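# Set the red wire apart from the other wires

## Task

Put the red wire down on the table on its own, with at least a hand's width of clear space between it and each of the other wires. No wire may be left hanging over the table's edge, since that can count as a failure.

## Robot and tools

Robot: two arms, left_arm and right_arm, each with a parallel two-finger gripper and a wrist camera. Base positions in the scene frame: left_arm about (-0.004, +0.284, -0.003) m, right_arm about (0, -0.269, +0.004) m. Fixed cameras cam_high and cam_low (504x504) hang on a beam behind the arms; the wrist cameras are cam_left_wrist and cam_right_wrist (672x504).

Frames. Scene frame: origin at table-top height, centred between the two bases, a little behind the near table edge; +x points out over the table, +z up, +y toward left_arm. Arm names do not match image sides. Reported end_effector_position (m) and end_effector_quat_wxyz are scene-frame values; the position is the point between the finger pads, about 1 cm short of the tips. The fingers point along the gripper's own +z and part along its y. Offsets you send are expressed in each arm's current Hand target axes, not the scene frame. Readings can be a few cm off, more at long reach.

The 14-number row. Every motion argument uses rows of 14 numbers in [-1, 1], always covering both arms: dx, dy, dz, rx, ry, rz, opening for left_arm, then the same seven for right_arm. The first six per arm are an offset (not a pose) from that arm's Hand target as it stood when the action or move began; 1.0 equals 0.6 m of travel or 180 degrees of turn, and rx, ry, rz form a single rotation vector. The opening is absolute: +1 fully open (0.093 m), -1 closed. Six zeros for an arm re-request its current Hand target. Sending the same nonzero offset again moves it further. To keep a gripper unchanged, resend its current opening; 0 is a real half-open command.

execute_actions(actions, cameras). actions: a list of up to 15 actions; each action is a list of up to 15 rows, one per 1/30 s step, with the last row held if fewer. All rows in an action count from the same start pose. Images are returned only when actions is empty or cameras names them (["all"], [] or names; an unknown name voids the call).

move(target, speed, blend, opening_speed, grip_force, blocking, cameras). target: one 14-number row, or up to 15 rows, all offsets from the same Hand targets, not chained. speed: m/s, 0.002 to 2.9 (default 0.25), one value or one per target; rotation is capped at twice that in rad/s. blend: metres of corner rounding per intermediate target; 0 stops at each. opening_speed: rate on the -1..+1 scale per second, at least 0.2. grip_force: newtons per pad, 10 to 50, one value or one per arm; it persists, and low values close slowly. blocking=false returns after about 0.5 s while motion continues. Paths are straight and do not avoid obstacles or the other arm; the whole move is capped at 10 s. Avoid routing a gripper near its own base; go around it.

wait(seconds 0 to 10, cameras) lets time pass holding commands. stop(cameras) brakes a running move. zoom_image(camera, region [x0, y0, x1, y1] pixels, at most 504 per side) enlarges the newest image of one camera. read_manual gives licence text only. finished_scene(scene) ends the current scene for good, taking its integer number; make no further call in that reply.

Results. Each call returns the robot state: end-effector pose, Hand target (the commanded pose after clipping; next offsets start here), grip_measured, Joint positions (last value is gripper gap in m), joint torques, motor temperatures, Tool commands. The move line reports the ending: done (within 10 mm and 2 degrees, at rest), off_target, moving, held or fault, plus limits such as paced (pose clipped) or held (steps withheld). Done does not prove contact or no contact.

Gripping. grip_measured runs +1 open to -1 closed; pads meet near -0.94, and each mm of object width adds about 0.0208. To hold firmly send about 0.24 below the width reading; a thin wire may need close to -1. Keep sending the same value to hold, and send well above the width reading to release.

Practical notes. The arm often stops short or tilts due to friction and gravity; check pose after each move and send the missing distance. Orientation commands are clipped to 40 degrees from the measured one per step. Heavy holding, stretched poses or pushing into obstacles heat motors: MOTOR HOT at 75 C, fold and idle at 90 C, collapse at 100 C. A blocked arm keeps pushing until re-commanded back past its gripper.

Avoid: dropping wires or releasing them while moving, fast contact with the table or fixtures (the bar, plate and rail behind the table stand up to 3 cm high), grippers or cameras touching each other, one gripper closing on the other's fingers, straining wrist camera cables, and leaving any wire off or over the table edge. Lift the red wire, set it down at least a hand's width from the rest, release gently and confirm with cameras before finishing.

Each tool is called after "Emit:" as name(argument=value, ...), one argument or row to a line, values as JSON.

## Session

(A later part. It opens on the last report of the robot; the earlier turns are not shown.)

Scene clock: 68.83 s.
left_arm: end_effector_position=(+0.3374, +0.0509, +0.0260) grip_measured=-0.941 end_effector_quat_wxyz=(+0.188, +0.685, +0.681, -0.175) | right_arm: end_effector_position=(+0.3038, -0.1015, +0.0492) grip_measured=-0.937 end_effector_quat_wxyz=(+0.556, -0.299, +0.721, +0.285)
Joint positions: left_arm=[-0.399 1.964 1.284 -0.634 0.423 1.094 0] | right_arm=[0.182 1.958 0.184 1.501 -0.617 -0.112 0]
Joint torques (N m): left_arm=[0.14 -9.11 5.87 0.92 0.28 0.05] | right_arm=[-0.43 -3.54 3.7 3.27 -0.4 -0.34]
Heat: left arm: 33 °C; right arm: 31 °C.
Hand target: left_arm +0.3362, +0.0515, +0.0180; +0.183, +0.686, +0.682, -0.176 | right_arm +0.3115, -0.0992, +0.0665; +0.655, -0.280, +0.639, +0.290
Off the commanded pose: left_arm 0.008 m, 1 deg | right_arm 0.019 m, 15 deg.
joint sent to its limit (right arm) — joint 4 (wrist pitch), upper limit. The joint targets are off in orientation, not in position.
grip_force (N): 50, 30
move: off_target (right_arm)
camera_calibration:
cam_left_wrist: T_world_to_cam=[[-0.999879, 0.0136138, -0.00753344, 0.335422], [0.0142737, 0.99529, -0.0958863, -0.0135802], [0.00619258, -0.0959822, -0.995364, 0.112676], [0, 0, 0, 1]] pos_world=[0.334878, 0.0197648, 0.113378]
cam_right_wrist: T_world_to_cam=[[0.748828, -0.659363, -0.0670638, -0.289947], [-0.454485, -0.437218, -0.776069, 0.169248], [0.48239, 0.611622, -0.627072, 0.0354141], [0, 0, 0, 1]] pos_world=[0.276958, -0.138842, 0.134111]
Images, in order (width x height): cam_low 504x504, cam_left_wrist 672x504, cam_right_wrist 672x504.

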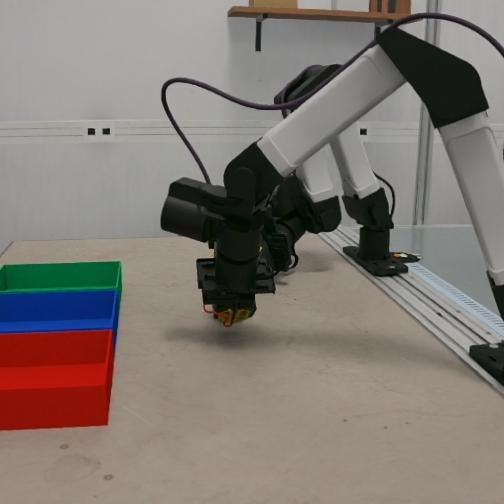

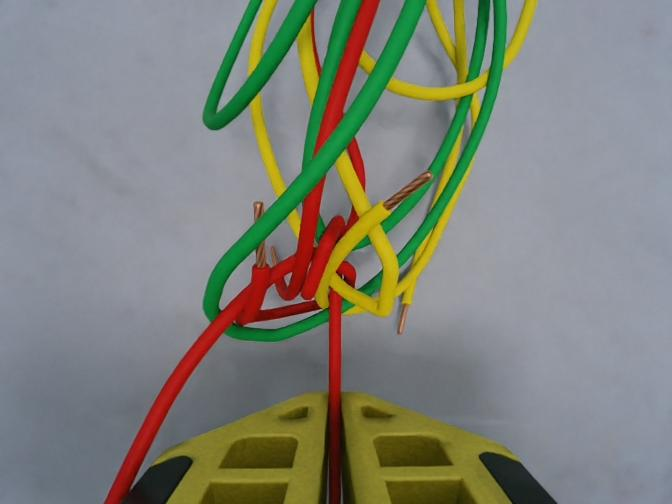

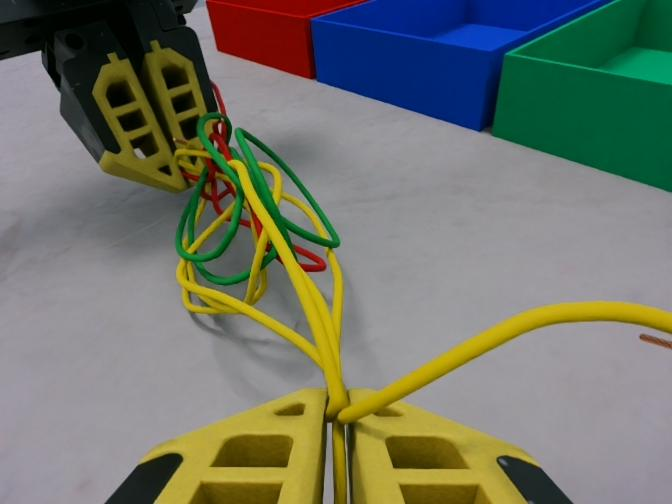

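Emit:
move(
  target=[
    [0.0458, 0, -0.0545, 0, 0, 0, -0.95, 0, 0, 0, 0, 0, 0, -0.95],
  ],
  speed=0.04,
  cameras=["cam_left_wrist", "cam_low", "cam_right_wrist"],
)

Emit:
zoom_image(
  camera="cam_left_wrist",
  region=[150, 50, 450, 420],
)

Scene clock: 71.83 s.
left_arm: end_effector_position=(+0.3374, +0.0844, +0.0250) grip_measured=-0.941 end_effector_quat_wxyz=(+0.180, +0.684, +0.682, -0.185) | right_arm: end_effector_position=(+0.3016, -0.0995, +0.0498) grip_measured=-0.937 end_effector_quat_wxyz=(+0.555, -0.304, +0.718, +0.291)
Joint positions: left_arm=[-0.309 1.947 1.264 -0.696 0.456 1.193 0] | right_arm=[0.182 1.958 0.184 1.501 -0.635 -0.114 0]
Joint torques (N m): left_arm=[1.11 -13.48 5.46 0.5 0.21 0.14] | right_arm=[-0.54 -3.52 3.77 3.26 -0.22 -0.34]
Heat: left arm: 33 °C; right arm: 32 °C.
Hand target: left_arm +0.3362, +0.0915, +0.0331; +0.183, +0.686, +0.682, -0.176 | right_arm +0.3115, -0.0992, +0.0665; +0.655, -0.280, +0.639, +0.290
Off the commanded pose: left_arm 0.011 m, 1 deg | right_arm 0.019 m, 15 deg.
joint sent to its limit (right arm) — joint 4 (wrist pitch), upper limit. The joint targets are off in orientation, not in position.
grip_force (N): 50, 30
move: off_target (left_arm, right_arm)
camera_calibration:
cam_left_wrist: T_world_to_cam=[[-0.999681, 0.0183247, 0.0173952, 0.333864], [0.016515, 0.994949, -0.0990134, -0.0477177], [-0.0191217, -0.0986945, -0.994934, 0.123679], [0, 0, 0, 1]] pos_world=[0.33691, 0.0535651, 0.11252]
cam_right_wrist: T_world_to_cam=[[0.76058, -0.645552, -0.0691417, -0.289019], [-0.446036, -0.442168, -0.778164, 0.166619], [0.471773, 0.622696, -0.624243, 0.0397792], [0, 0, 0, 1]] pos_world=[0.275373, -0.137673, 0.134506]
Images, in order (width x height): cam_low 504x504, cam_left_wrist 672x504, cam_right_wrist 672x504.

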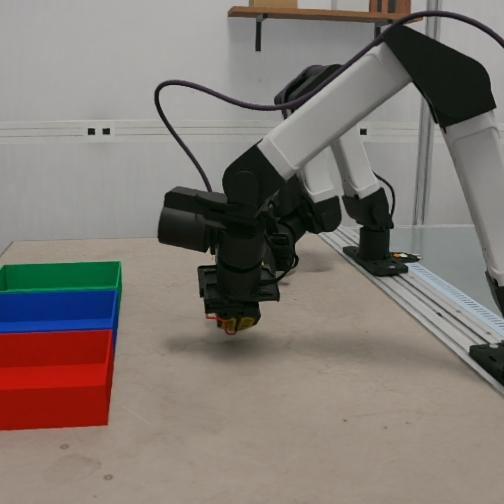

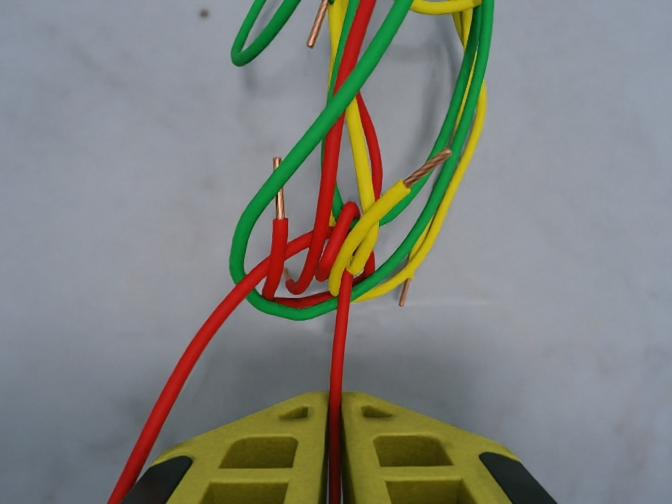

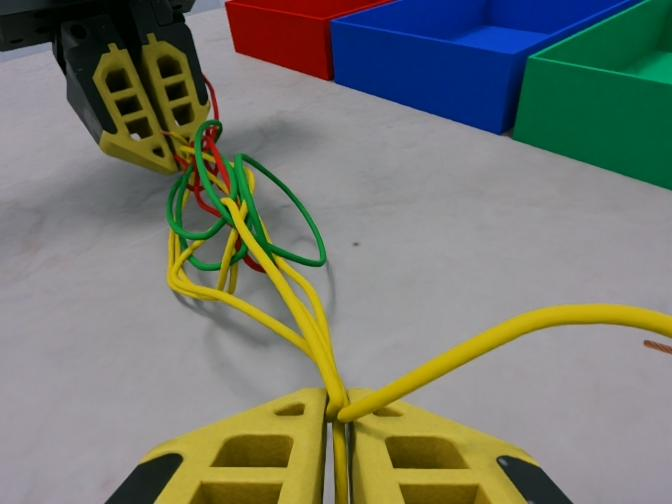

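Scaled by 1.362 from the camera's 672x504 image, which has a finer 960x720 frame.

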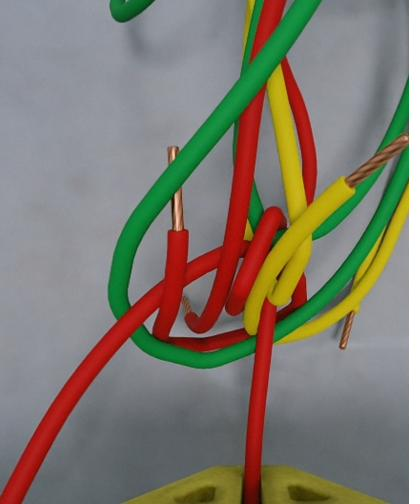

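Emit:
move(
  target=[
    [0.0458, 0, -0.0545, 0, 0, 0, -0.95, 0, 0, 0, 0, 0, 0, -0.95],
  ],
  speed=0.04,
  cameras=["cam_left_wrist", "cam_low", "cam_right_wrist"],
)

Emit:
zoom_image(
  camera="cam_left_wrist",
  region=[150, 50, 450, 420],
)

Scene clock: 73.63 s.
left_arm: end_effector_position=(+0.3323, +0.1113, +0.0435) grip_measured=-0.941 end_effector_quat_wxyz=(+0.190, +0.687, +0.670, -0.208) | right_arm: end_effector_position=(+0.2998, -0.0947, +0.0531) grip_measured=-0.938 end_effector_quat_wxyz=(+0.555, -0.316, +0.707, +0.304)
Joint positions: left_arm=[-0.22 1.898 1.264 -0.8 0.523 1.311 0] | right_arm=[0.182 1.958 0.194 1.501 -0.674 -0.118 0]
Joint torques (N m): left_arm=[3.06 -13.09 5.81 0.33 -0.19 0.15] | right_arm=[-0.76 -3.47 3.12 3.25 0.13 -0.32]
Heat: left arm: 33 °C; right arm: 32 °C.
Hand target: left_arm +0.3361, +0.1315, +0.0480; +0.183, +0.686, +0.682, -0.176 | right_arm +0.3115, -0.0992, +0.0665; +0.655, -0.280, +0.639, +0.290
Off the commanded pose: left_arm 0.021 m, 4 deg | right_arm 0.018 m, 15 deg.
joint sent to its limit (right arm) — joint 4 (wrist pitch), upper limit. The joint targets are off in orientation, not in position.
grip_force (N): 50, 30
move: off_target (left_arm, right_arm)
camera_calibration:
cam_left_wrist: T_world_to_cam=[[-0.998626, 0.0438739, 0.0286586, 0.324311], [0.0392132, 0.988397, -0.146744, -0.077192], [-0.0347643, -0.145419, -0.988759, 0.154807], [0, 0, 0, 1]] pos_world=[0.332274, 0.0845795, 0.132445]
cam_right_wrist: T_world_to_cam=[[0.785034, -0.615787, -0.0672895, -0.288916], [-0.420568, -0.45008, -0.78775, 0.162612], [0.4548, 0.646711, -0.612308, 0.046422], [0, 0, 0, 1]] pos_world=[0.274086, -0.134744, 0.137081]
Images, in order (width x height): cam_low 504x504, cam_left_wrist 672x504, cam_right_wrist 672x504.

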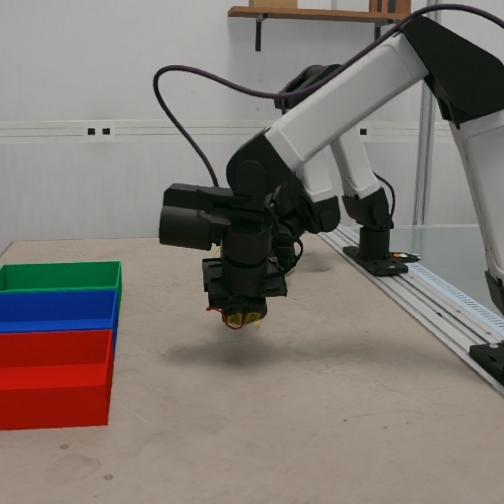

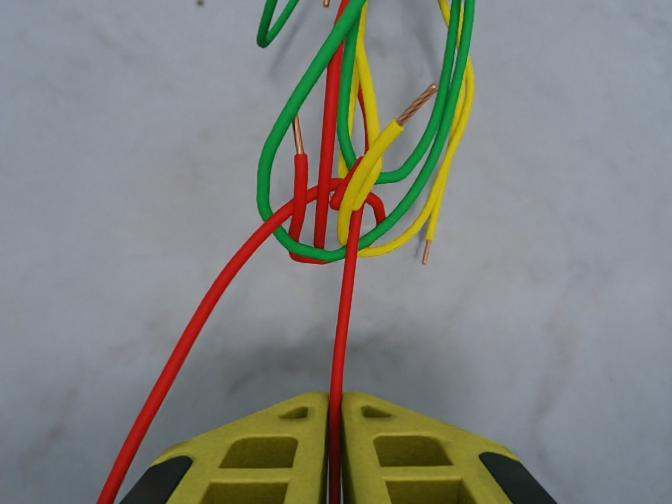

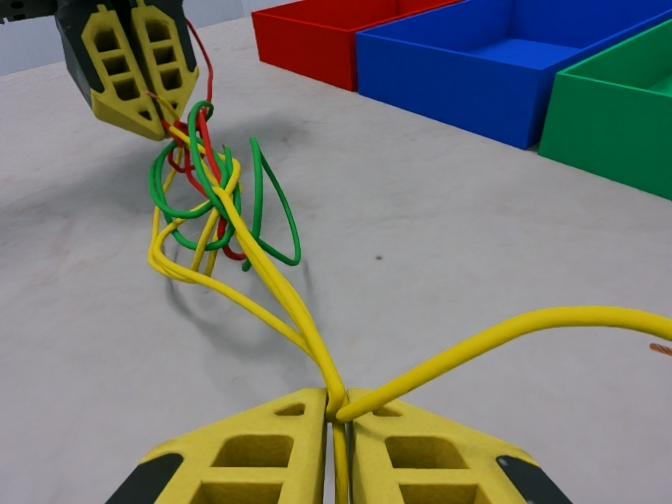

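Scaled by 1.362 from the camera's 672x504 image, which has a finer 960x720 frame.

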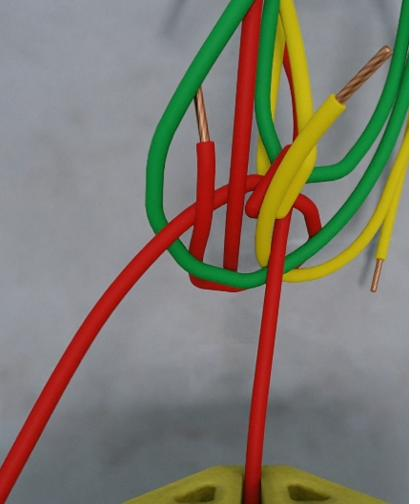

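Emit:
move(
  target=[
    [0.038, 0, -0.03, 0, 0, 0, -0.95, 0, 0, 0, 0, 0, 0, -0.95],
  ],
  speed=0.04,
  cameras=["cam_left_wrist", "cam_low", "cam_right_wrist"],
)

Emit:
zoom_image(
  camera="cam_left_wrist",
  region=[200, 50, 480, 420],
)

Scene clock: 75.17 s.
left_arm: end_effector_position=(+0.3267, +0.1253, +0.0526) grip_measured=-0.941 end_effector_quat_wxyz=(+0.201, +0.687, +0.658, -0.235) | right_arm: end_effector_position=(+0.2965, -0.0864, +0.0572) grip_measured=-0.938 end_effector_quat_wxyz=(+0.554, -0.333, +0.693, +0.319)
Joint positions: left_arm=[-0.16 1.883 1.264 -0.867 0.59 1.401 0] | right_arm=[0.193 1.958 0.207 1.501 -0.714 -0.123 0]
Joint torques (N m): left_arm=[5.23 -13.07 6.06 0.26 -0.66 0.15] | right_arm=[-1.84 -3.51 2.18 3.22 0.53 -0.31]
Heat: left arm: 33 °C; right arm: 32 °C.
Hand target: left_arm +0.3362, +0.1602, +0.0524; +0.183, +0.686, +0.682, -0.176 | right_arm +0.3115, -0.0992, +0.0665; +0.655, -0.280, +0.639, +0.290
Off the commanded pose: left_arm 0.036 m, 8 deg | right_arm 0.022 m, 15 deg.
joint sent to its limit (right arm) — joint 4 (wrist pitch), upper limit. The joint targets are off in orientation, not in position.
grip_force (N): 50, 30
move: off_target (left_arm, right_arm)
camera_calibration:
cam_left_wrist: T_world_to_cam=[[-0.996796, 0.0681447, 0.0418787, 0.313429], [0.0582761, 0.977381, -0.2033, -0.0913628], [-0.0547853, -0.200208, -0.97822, 0.178471], [0, 0, 0, 1]] pos_world=[0.327527, 0.103669, 0.142884]
cam_right_wrist: T_world_to_cam=[[0.816165, -0.574538, -0.0614865, -0.286999], [-0.385082, -0.461501, -0.799205, 0.15743], [0.430798, 0.675961, -0.597905, 0.0539856], [0, 0, 0, 1]] pos_world=[0.271605, -0.12873, 0.14045]
Images, in order (width x height): cam_low 504x504, cam_left_wrist 672x504, cam_right_wrist 672x504.

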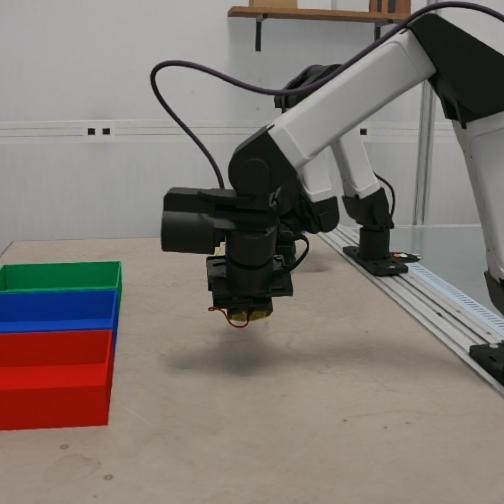

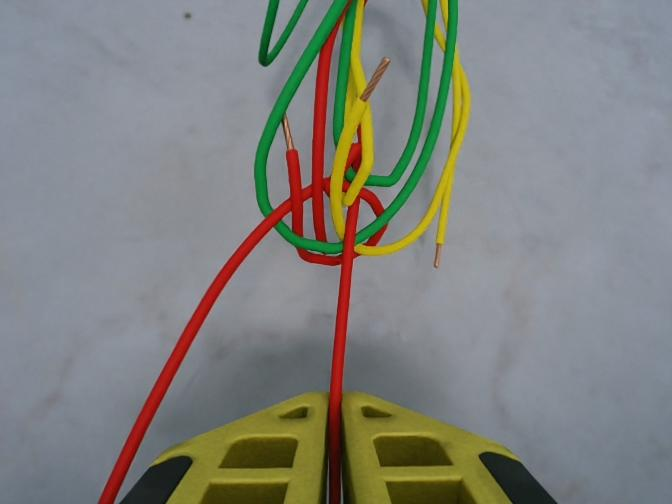

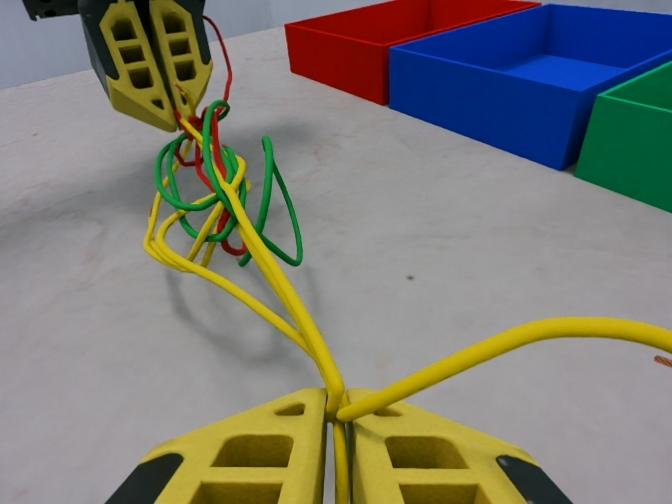

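Scaled by 1.362 from the camera's 672x504 image, which has a finer 960x720 frame.

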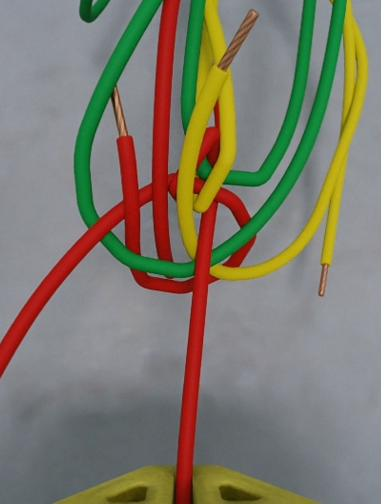

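Emit:
move(
  target=[
    [-0.06, 0, 0.02, 0, 0, 0, -0.95, 0, 0, 0, 0, 0, 0, -0.95],
    [-0.06, 0, 0.02, 0, 0, 0, -0.2, 0, 0, 0, 0, 0, 0, -0.95],
    [-0.08, 0, -0.10, 0, 0, 0, -0.2, 0, 0, 0, 0, 0, 0, -0.95],
  ],
  speed=0.1,
  cameras=["cam_left_wrist", "cam_low", "cam_right_wrist"],
)

Emit:
zoom_image(
  camera="cam_left_wrist",
  region=[200, 0, 480, 420],
)

Emit:
zoom_image(
  camera="cam_low",
  region=[170, 220, 310, 350],
)

Scene clock: 79.10 s.
left_arm: end_effector_position=(+0.3317, +0.1478, +0.1114) grip_measured=-0.202 end_effector_quat_wxyz=(+0.163, +0.680, +0.690, -0.187) | right_arm: end_effector_position=(+0.3067, -0.0973, +0.0553) grip_measured=-0.939 end_effector_quat_wxyz=(+0.563, -0.313, +0.706, +0.294)
Joint positions: left_arm=[-0.153 1.811 1.459 -1.133 0.462 1.355 0.036] | right_arm=[0.176 1.958 0.207 1.501 -0.659 -0.123 0]
Joint torques (N m): left_arm=[0.35 -12.04 8.73 0.31 0.37 0.15] | right_arm=[-0.2 -3.48 2.21 3.26 0 -0.26]
Heat: left arm: 34 °C; right arm: 32 °C.
Hand target: left_arm +0.3353, +0.1478, +0.1283; +0.183, +0.686, +0.682, -0.176 | right_arm +0.3115, -0.0992, +0.0665; +0.655, -0.280, +0.639, +0.290
Off the commanded pose: left_arm 0.017 m, 3 deg | right_arm 0.012 m, 14 deg.
joint sent to its limit (right arm) — joint 4 (wrist pitch), upper limit. The joint targets are off in orientation, not in position.
grip_force (N): 50, 30
move: off_target (left_arm, right_arm); target 2's new opening was sent with left_arm's hand 0.019 m and 4 deg from that target
camera_calibration:
cam_left_wrist: T_world_to_cam=[[-0.998855, 0.00798789, 0.0471768, 0.323482], [0.00433273, 0.997016, -0.0770777, -0.100738], [-0.0476517, -0.076785, -0.995908, 0.222105], [0, 0, 0, 1]] pos_world=[0.334132, 0.114908, 0.198171]
cam_right_wrist: T_world_to_cam=[[0.77368, -0.631495, -0.051303, -0.294793], [-0.415851, -0.445051, -0.793094, 0.165487], [0.478003, 0.634936, -0.606935, 0.0377981], [0, 0, 0, 1]] pos_world=[0.278826, -0.136509, 0.139064]
Images, in order (width x height): cam_low 504x504, cam_left_wrist 672x504, cam_right_wrist 672x504.

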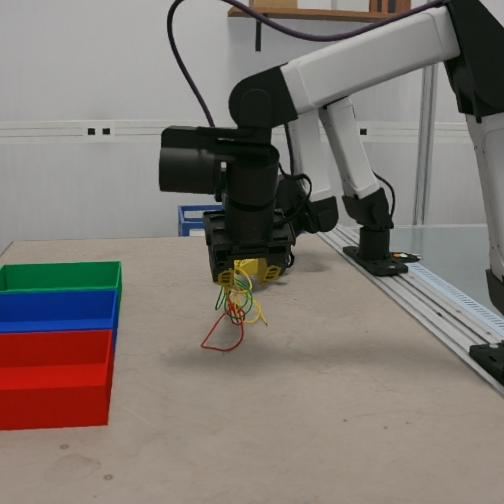

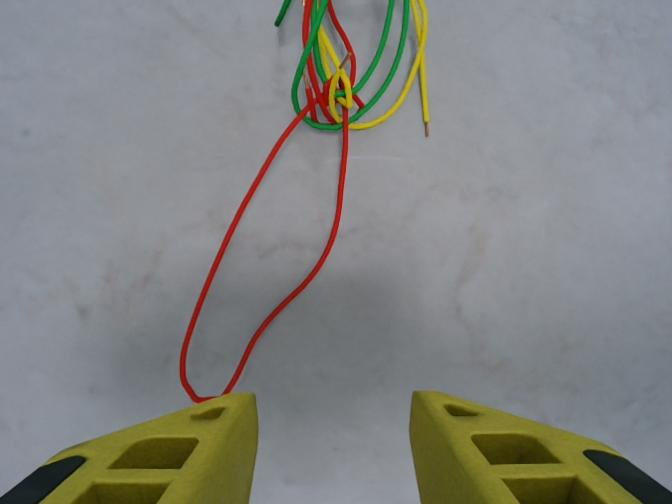

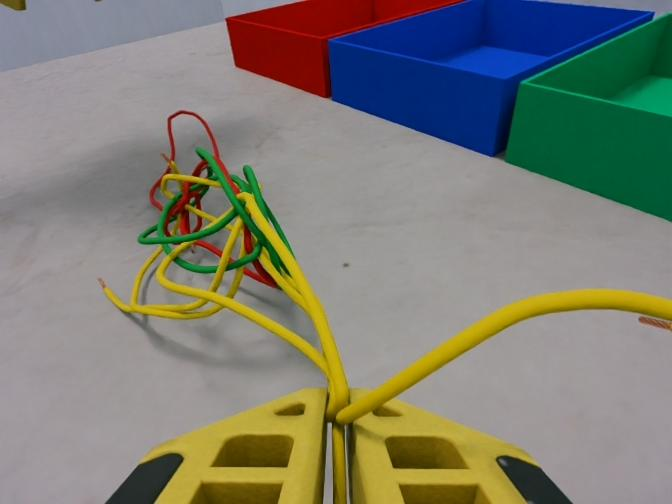

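Scaled by 1.200 from the camera's 672x504 image, which has a finer 960x720 frame.

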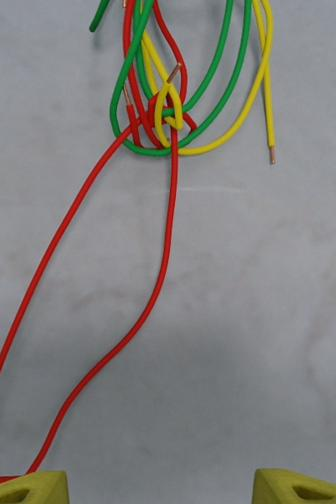

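Scaled by 3.600 from the camera's 504x504 image, which has a finer 720x720 frame.

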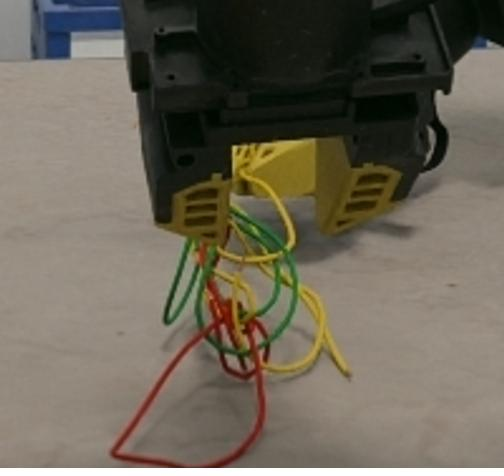

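Emit:
move(
  target=[
    [-0.0202, 0.042, 0.1332, 0, 0, 0, -0.25, 0, 0, 0, 0, 0, 0, -0.95],
  ],
  speed=0.12,
  cameras=["cam_left_wrist", "cam_low"],
)

Emit:
zoom_image(
  camera="cam_left_wrist",
  region=[230, 60, 450, 280],
)

Emit:
zoom_image(
  camera="cam_low",
  region=[170, 220, 310, 350],
)

Scene clock: 81.33 s.
left_arm: end_effector_position=(+0.3624, +0.1011, +0.0713) grip_measured=-0.248 end_effector_quat_wxyz=(+0.188, +0.685, +0.682, -0.175) | right_arm: end_effector_position=(+0.3067, -0.0973, +0.0553) grip_measured=-0.939 end_effector_quat_wxyz=(+0.563, -0.313, +0.706, +0.294)
Joint positions: left_arm=[-0.254 1.937 1.45 -0.894 0.454 1.25 0.033] | right_arm=[0.176 1.958 0.207 1.501 -0.659 -0.123 0]
Joint torques (N m): left_arm=[-0.79 -9.39 6.3 0.75 0.28 -0.05] | right_arm=[-0.2 -3.49 2.22 3.26 0 -0.26]
Heat: left arm: 34 °C; right arm: 33 °C.
Hand target: left_arm +0.3610, +0.0980, +0.0649; +0.183, +0.686, +0.682, -0.176 | right_arm +0.3115, -0.0992, +0.0665; +0.655, -0.280, +0.639, +0.290
Off the commanded pose: left_arm 0.007 m, 1 deg | right_arm 0.012 m, 14 deg.
joint sent to its limit (right arm) — joint 4 (wrist pitch), upper limit. The joint targets are off in orientation, not in position.
grip_force (N): 50, 30
move: off_target (right_arm)
camera_calibration:
cam_left_wrist: T_world_to_cam=[[-0.999883, 0.0128534, -0.00825358, 0.36015], [0.0135783, 0.995405, -0.0947884, -0.0593899], [0.0069973, -0.0948894, -0.995463, 0.162069], [0, 0, 0, 1]] pos_world=[0.35978, 0.0698665, 0.158677]
Images, in order (width x height): cam_low 504x504, cam_left_wrist 672x504.

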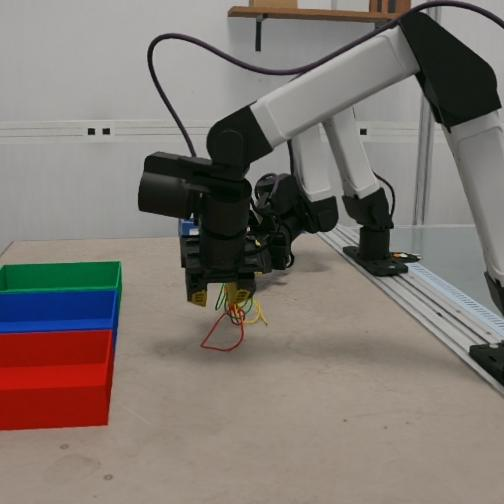

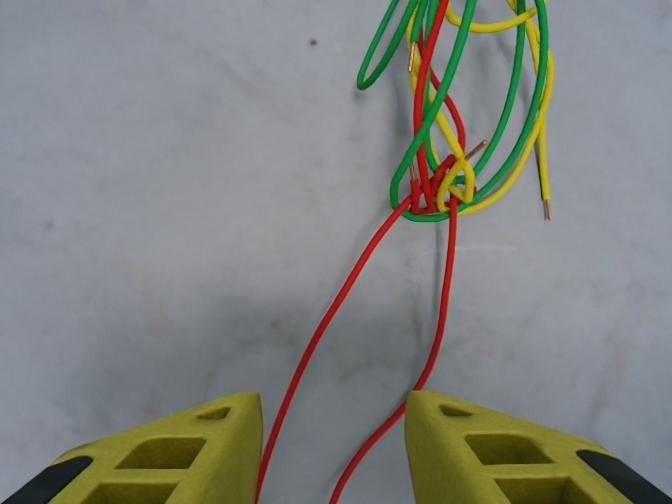

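Scaled by 2.291 from the camera's 672x504 image, which has a finer 960x720 frame.

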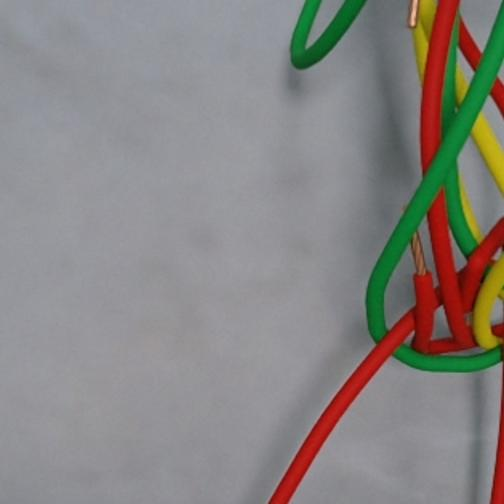

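Scaled by 3.600 from the camera's 504x504 image, which has a finer 720x720 frame.

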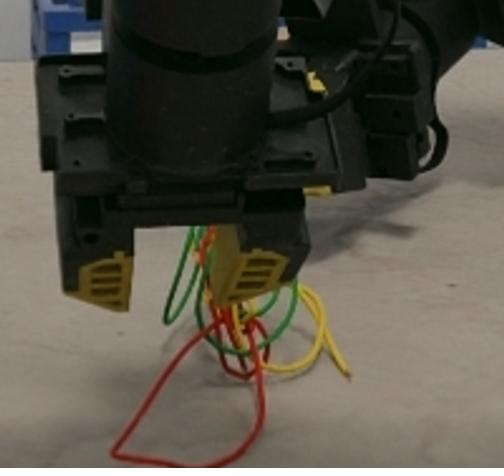

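Emit:
move(
  target=[
    [0.0, 0.0, 0.0955, 0, 0, 0, -0.25, 0, 0, 0, 0, 0, 0, -0.95],
  ],
  speed=0.07,
  cameras=["cam_left_wrist", "cam_low"],
)

Emit:
zoom_image(
  camera="cam_low",
  region=[170, 240, 310, 360],
)

Scene clock: 83.33 s.
left_arm: end_effector_position=(+0.3648, +0.0731, +0.0233) grip_measured=-0.248 end_effector_quat_wxyz=(+0.190, +0.685, +0.682, -0.174) | right_arm: end_effector_position=(+0.3067, -0.0973, +0.0553) grip_measured=-0.939 end_effector_quat_wxyz=(+0.563, -0.313, +0.706, +0.294)
Joint positions: left_arm=[-0.317 2.029 1.376 -0.693 0.441 1.18 0.033] | right_arm=[0.176 1.958 0.207 1.501 -0.659 -0.123 0]
Joint torques (N m): left_arm=[-0.95 -9.73 5.9 0.83 0.28 -0.06] | right_arm=[-0.18 -3.48 2.25 3.26 -0.01 -0.27]
Heat: left arm: 34 °C; right arm: 33 °C.
Hand target: left_arm +0.3615, +0.0697, +0.0152; +0.183, +0.686, +0.682, -0.176 | right_arm +0.3115, -0.0992, +0.0665; +0.655, -0.280, +0.639, +0.290
Off the commanded pose: left_arm 0.009 m, 1 deg | right_arm 0.012 m, 14 deg.
joint sent to its limit (right arm) — joint 4 (wrist pitch), upper limit. The joint targets are off in orientation, not in position.
grip_force (N): 50, 30
move: off_target (right_arm)
camera_calibration:
cam_left_wrist: T_world_to_cam=[[-0.999865, 0.0114112, -0.0118591, 0.362774], [0.0125015, 0.99527, -0.0963437, -0.0356242], [0.0107036, -0.0964789, -0.995277, 0.110322], [0, 0, 0, 1]] pos_world=[0.36199, 0.0419598, 0.110671]
Images, in order (width x height): cam_low 504x504, cam_left_wrist 672x504.

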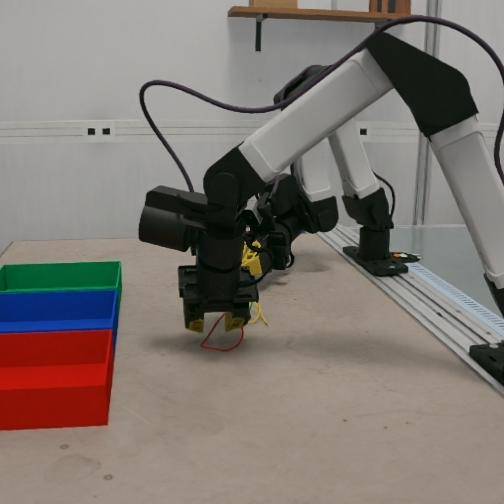

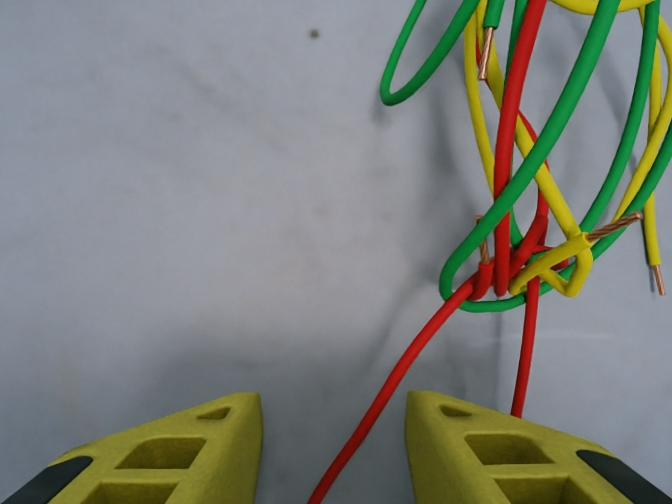

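Scaled by 3.600 from the camera's 504x504 image, which has a finer 720x720 frame.

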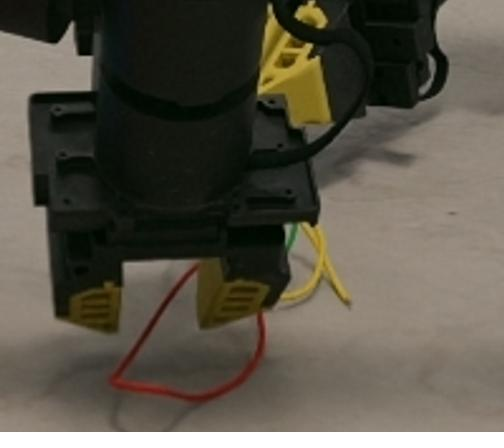

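Emit:
move(
  target=[
    [0.0074, 0.0, 0.0131, 0, 0, 0, -0.25, 0, 0, 0, 0, 0, 0, -0.95],
  ],
  speed=0.04,
  cameras=["cam_left_wrist", "cam_low"],
)

Emit:
zoom_image(
  camera="cam_low",
  region=[170, 240, 310, 360],
)

Scene clock: 84.50 s.
left_arm: end_effector_position=(+0.3654, +0.0726, +0.0152) grip_measured=-0.248 end_effector_quat_wxyz=(+0.191, +0.685, +0.682, -0.173) | right_arm: end_effector_position=(+0.3067, -0.0973, +0.0553) grip_measured=-0.939 end_effector_quat_wxyz=(+0.563, -0.313, +0.706, +0.294)
Joint positions: left_arm=[-0.317 2.043 1.361 -0.662 0.441 1.18 0.033] | right_arm=[0.176 1.958 0.207 1.501 -0.659 -0.123 0]
Joint torques (N m): left_arm=[-0.87 -9.62 5.72 0.84 0.28 -0.05] | right_arm=[-0.2 -3.49 2.22 3.26 0.01 -0.26]
Heat: left arm: 34 °C; right arm: 33 °C.
Hand target: left_arm +0.3616, +0.0697, +0.0061; +0.183, +0.686, +0.682, -0.176 | right_arm +0.3115, -0.0992, +0.0665; +0.655, -0.280, +0.639, +0.290
Off the commanded pose: left_arm 0.010 m, 1 deg | right_arm 0.012 m, 14 deg.
joint sent to its limit (right arm) — joint 4 (wrist pitch), upper limit. The joint targets are off in orientation, not in position.
grip_force (N): 50, 30
move: off_target (right_arm)
camera_calibration:
cam_left_wrist: T_world_to_cam=[[-0.999843, 0.0109171, -0.0139281, 0.363315], [0.0122142, 0.995236, -0.0967264, -0.0358556], [0.0128058, -0.0968814, -0.995214, 0.101562], [0, 0, 0, 1]] pos_world=[0.362395, 0.0415579, 0.102668]
Images, in order (width x height): cam_low 504x504, cam_left_wrist 672x504.

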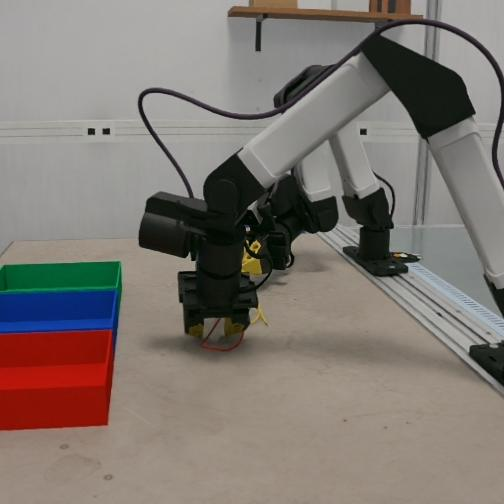

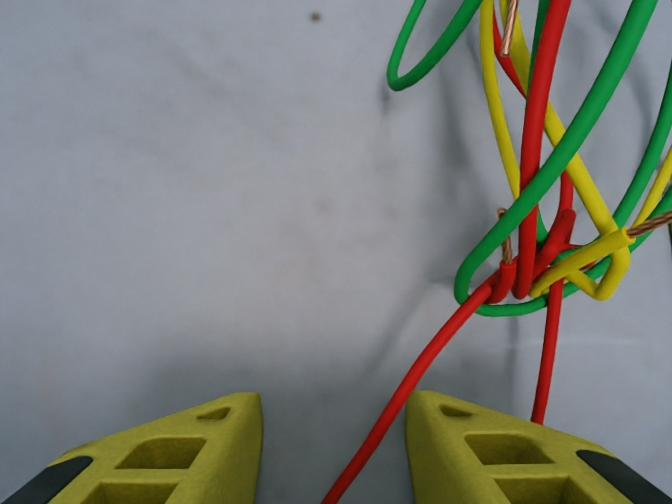

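Scaled by 3.600 from the camera's 504x504 image, which has a finer 720x720 frame.

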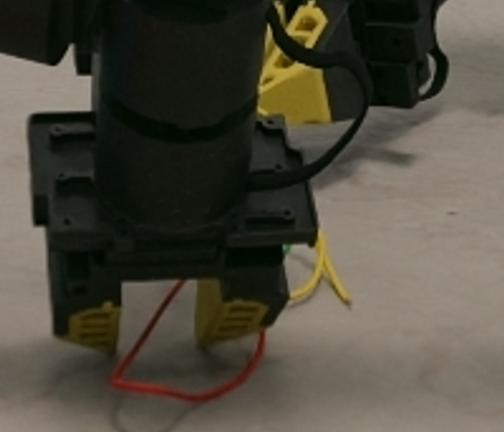

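Emit:
move(
  target=[
    [0, 0, 0, 0, 0, 0, -0.95, 0, 0, 0, 0, 0, 0, -0.95],
  ],
  speed=0.06,
  opening_speed=0.6,
  cameras=["cam_left_wrist", "cam_low"],
)

Emit:
zoom_image(
  camera="cam_low",
  region=[170, 240, 310, 360],
)

Emit:
zoom_image(
  camera="cam_left_wrist",
  region=[300, 100, 560, 420],
)

Scene clock: 86.13 s.
left_arm: end_effector_position=(+0.3656, +0.0725, +0.0153) grip_measured=-0.948 end_effector_quat_wxyz=(+0.191, +0.685, +0.682, -0.173) | right_arm: end_effector_position=(+0.3069, -0.0975, +0.0553) grip_measured=-0.939 end_effector_quat_wxyz=(+0.563, -0.313, +0.706, +0.293)
Joint positions: left_arm=[-0.317 2.043 1.361 -0.661 0.441 1.18 0] | right_arm=[0.176 1.958 0.207 1.501 -0.658 -0.123 0]
Joint torques (N m): left_arm=[-0.85 -9.61 5.75 0.85 0.29 -0.05] | right_arm=[-0.18 -3.51 2.24 3.26 -0.01 -0.26]
Heat: left arm: 34 °C; right arm: 33 °C.
Hand target: left_arm +0.3616, +0.0697, +0.0061; +0.183, +0.686, +0.682, -0.176 | right_arm +0.3115, -0.0992, +0.0665; +0.655, -0.280, +0.639, +0.290
Off the commanded pose: left_arm 0.010 m, 1 deg | right_arm 0.012 m, 14 deg.
joint sent to its limit (right arm) — joint 4 (wrist pitch), upper limit. The joint targets are off in orientation, not in position.
grip_force (N): 50, 30
move: off_target (right_arm)
camera_calibration:
cam_left_wrist: T_world_to_cam=[[-0.999833, 0.0109492, -0.0146372, 0.363484], [0.0123188, 0.995207, -0.0970141, -0.0358634], [0.0135048, -0.0971782, -0.995175, 0.101315], [0, 0, 0, 1]] pos_world=[0.362497, 0.0415572, 0.102667]
Images, in order (width x height): cam_low 504x504, cam_left_wrist 672x504.

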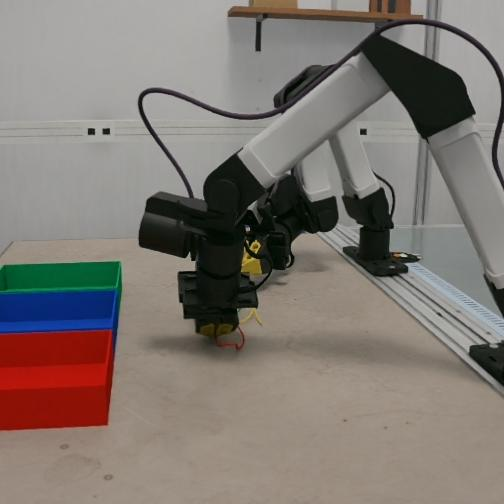

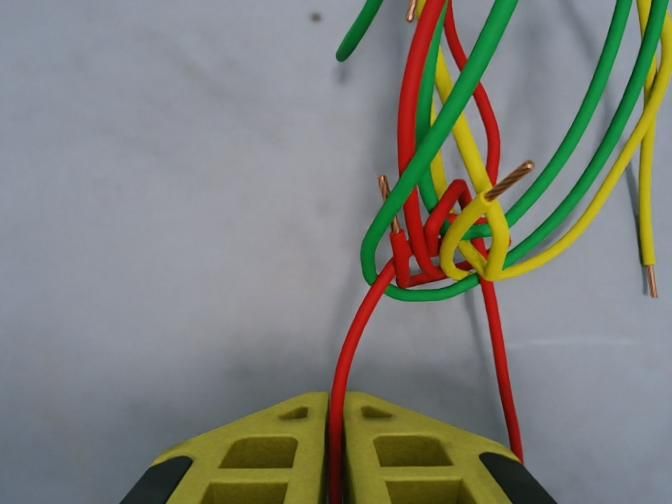

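Scaled by 3.600 from the camera's 504x504 image, which has a finer 720x720 frame.

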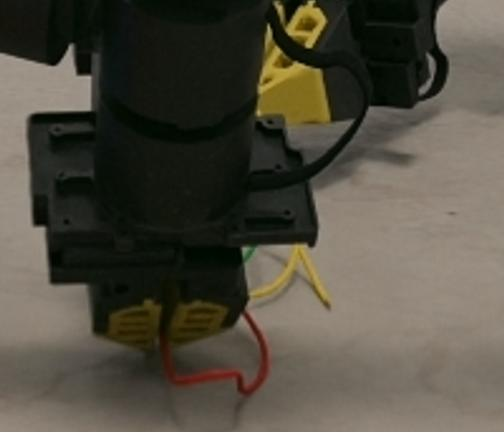

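Scaled by 1.575 from the camera's 672x504 image, which has a finer 960x720 frame.

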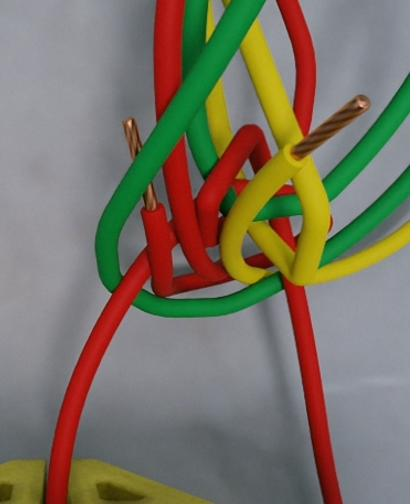

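Emit:
move(
  target=[
    [0.0605, 0, -0.0627, 0, 0, 0, -0.95, 0, 0, 0, 0, 0, 0, -0.95],
  ],
  speed=0.04,
  cameras=["cam_left_wrist", "cam_low", "cam_right_wrist"],
)

Emit:
zoom_image(
  camera="cam_left_wrist",
  region=[280, 50, 560, 420],
)

Scene clock: 88.20 s.
left_arm: end_effector_position=(+0.3634, +0.1096, +0.0140) grip_measured=-0.944 end_effector_quat_wxyz=(+0.187, +0.684, +0.679, -0.191) | right_arm: end_effector_position=(+0.3068, -0.0973, +0.0553) grip_measured=-0.939 end_effector_quat_wxyz=(+0.563, -0.313, +0.706, +0.294)
Joint positions: left_arm=[-0.215 2.032 1.344 -0.731 0.488 1.299 0] | right_arm=[0.176 1.958 0.207 1.501 -0.658 -0.123 0]
Joint torques (N m): left_arm=[1.35 -14.19 5.27 0.35 0.09 0.13] | right_arm=[-0.27 -3.51 2.22 3.26 -0.01 -0.27]
Heat: left arm: 34 °C; right arm: 33 °C.
Hand target: left_arm +0.3615, +0.1199, +0.0210; +0.183, +0.686, +0.682, -0.176 | right_arm +0.3116, -0.0992, +0.0665; +0.655, -0.280, +0.639, +0.290
Off the commanded pose: left_arm 0.013 m, 2 deg | right_arm 0.012 m, 14 deg.
joint sent to its limit (right arm) — joint 4 (wrist pitch), upper limit. The joint targets are off in orientation, not in position.
grip_force (N): 50, 30
move: off_target (left_arm, right_arm)
camera_calibration:
cam_left_wrist: T_world_to_cam=[[-0.999643, 0.0222915, 0.0147579, 0.359191], [0.0204276, 0.993012, -0.116235, -0.075202], [-0.0172458, -0.115892, -0.993112, 0.116965], [0, 0, 0, 1]] pos_world=[0.362616, 0.0802248, 0.102117]
cam_right_wrist: T_world_to_cam=[[0.773295, -0.631995, -0.0509562, -0.294737], [-0.416017, -0.445093, -0.792983, 0.165558], [0.478481, 0.634409, -0.607109, 0.037553], [0, 0, 0, 1]] pos_world=[0.278825, -0.136408, 0.139065]
Images, in order (width x height): cam_low 504x504, cam_left_wrist 672x504, cam_right_wrist 672x504.

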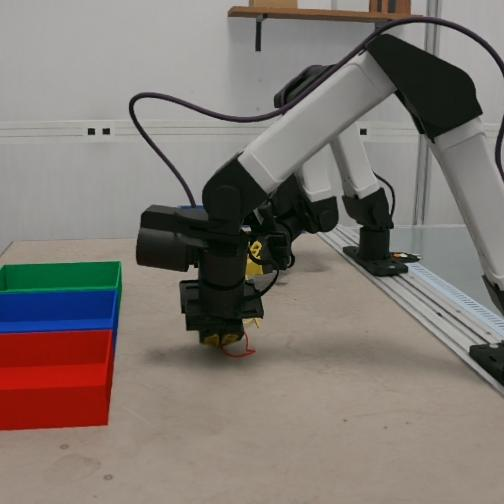

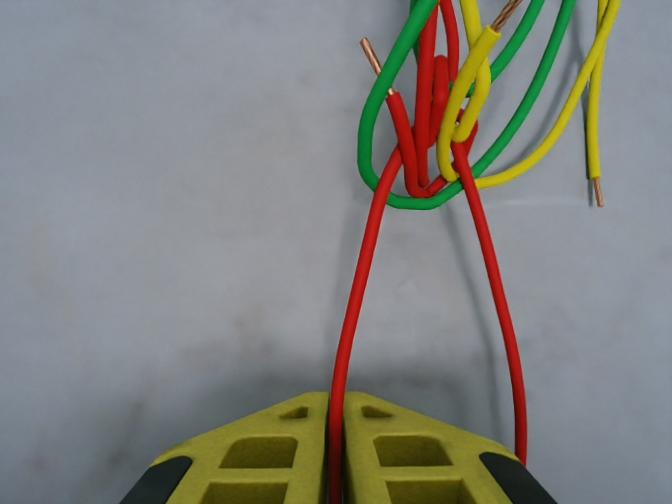

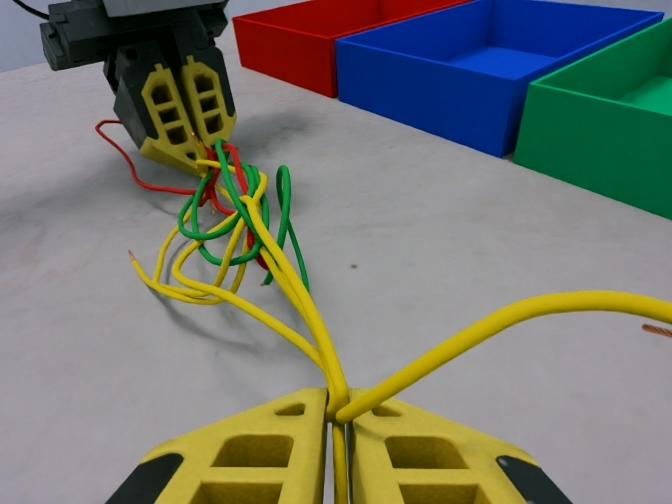

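Scaled by 1.362 from the camera's 672x504 image, which has a finer 960x720 frame.

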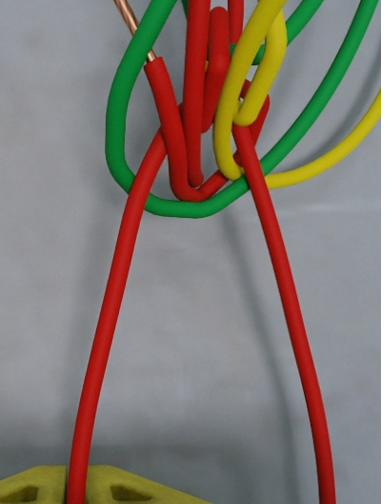

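Emit:
move(
  target=[
    [0.0555, 0, -0.045, 0, 0, 0, -0.95, 0, 0, 0, 0, 0, 0, -0.95],
  ],
  speed=0.04,
  cameras=["cam_left_wrist", "cam_right_wrist"],
)

Emit:
zoom_image(
  camera="cam_left_wrist",
  region=[280, 0, 560, 420],
)

Scene clock: 89.93 s.
left_arm: end_effector_position=(+0.3533, +0.1382, +0.0229) grip_measured=-0.944 end_effector_quat_wxyz=(+0.187, +0.686, +0.669, -0.218) | right_arm: end_effector_position=(+0.3031, -0.0929, +0.0559) grip_measured=-0.939 end_effector_quat_wxyz=(+0.560, -0.321, +0.702, +0.303)
Joint positions: left_arm=[-0.127 2.009 1.338 -0.835 0.546 1.423 0] | right_arm=[0.184 1.958 0.207 1.501 -0.676 -0.123 0]
Joint torques (N m): left_arm=[3.73 -14.11 5.7 0.37 -0.28 0.12] | right_arm=[-0.95 -3.48 2.25 3.25 0.17 -0.28]
Heat: left arm: 34 °C; right arm: 33 °C.
Hand target: left_arm +0.3616, +0.1621, +0.0280; +0.183, +0.686, +0.682, -0.176 | right_arm +0.3115, -0.0992, +0.0665; +0.655, -0.280, +0.639, +0.290
Off the commanded pose: left_arm 0.026 m, 5 deg | right_arm 0.015 m, 14 deg.
joint sent to its limit (right arm) — joint 4 (wrist pitch), upper limit. The joint targets are off in orientation, not in position.
grip_force (N): 50, 30
move: off_target (left_arm, right_arm)
camera_calibration:
cam_left_wrist: T_world_to_cam=[[-0.99772, 0.0491314, 0.0462687, 0.343211], [0.0412937, 0.986688, -0.157295, -0.107885], [-0.0533809, -0.155026, -0.986467, 0.146916], [0, 0, 0, 1]] pos_world=[0.354726, 0.112362, 0.112078]
cam_right_wrist: T_world_to_cam=[[0.789194, -0.611722, -0.0544839, -0.291792], [-0.404941, -0.451611, -0.795029, 0.162567], [0.461731, 0.649495, -0.60412, 0.0432234], [0, 0, 0, 1]] pos_world=[0.276153, -0.133152, 0.13946]
Images, in order (width x height): cam_left_wrist 672x504, cam_right_wrist 672x504.

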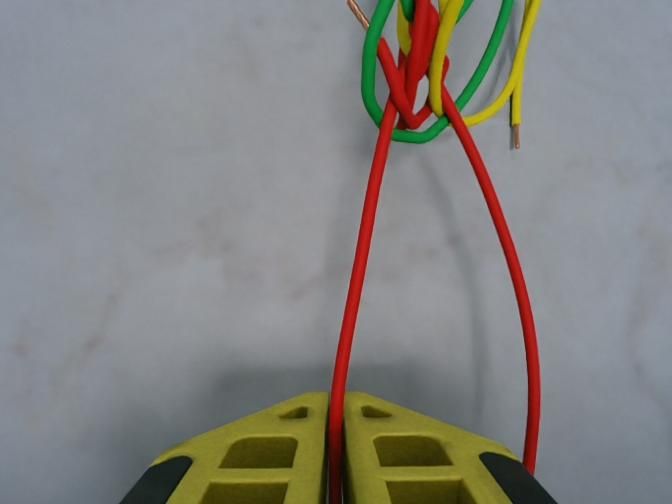

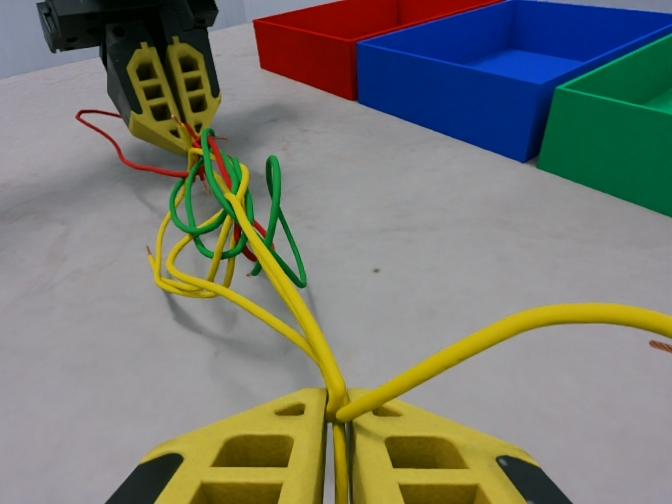

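Scaled by 1.200 from the camera's 672x504 image, which has a finer 960x720 frame.

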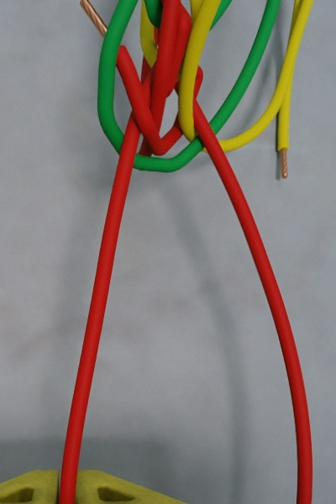

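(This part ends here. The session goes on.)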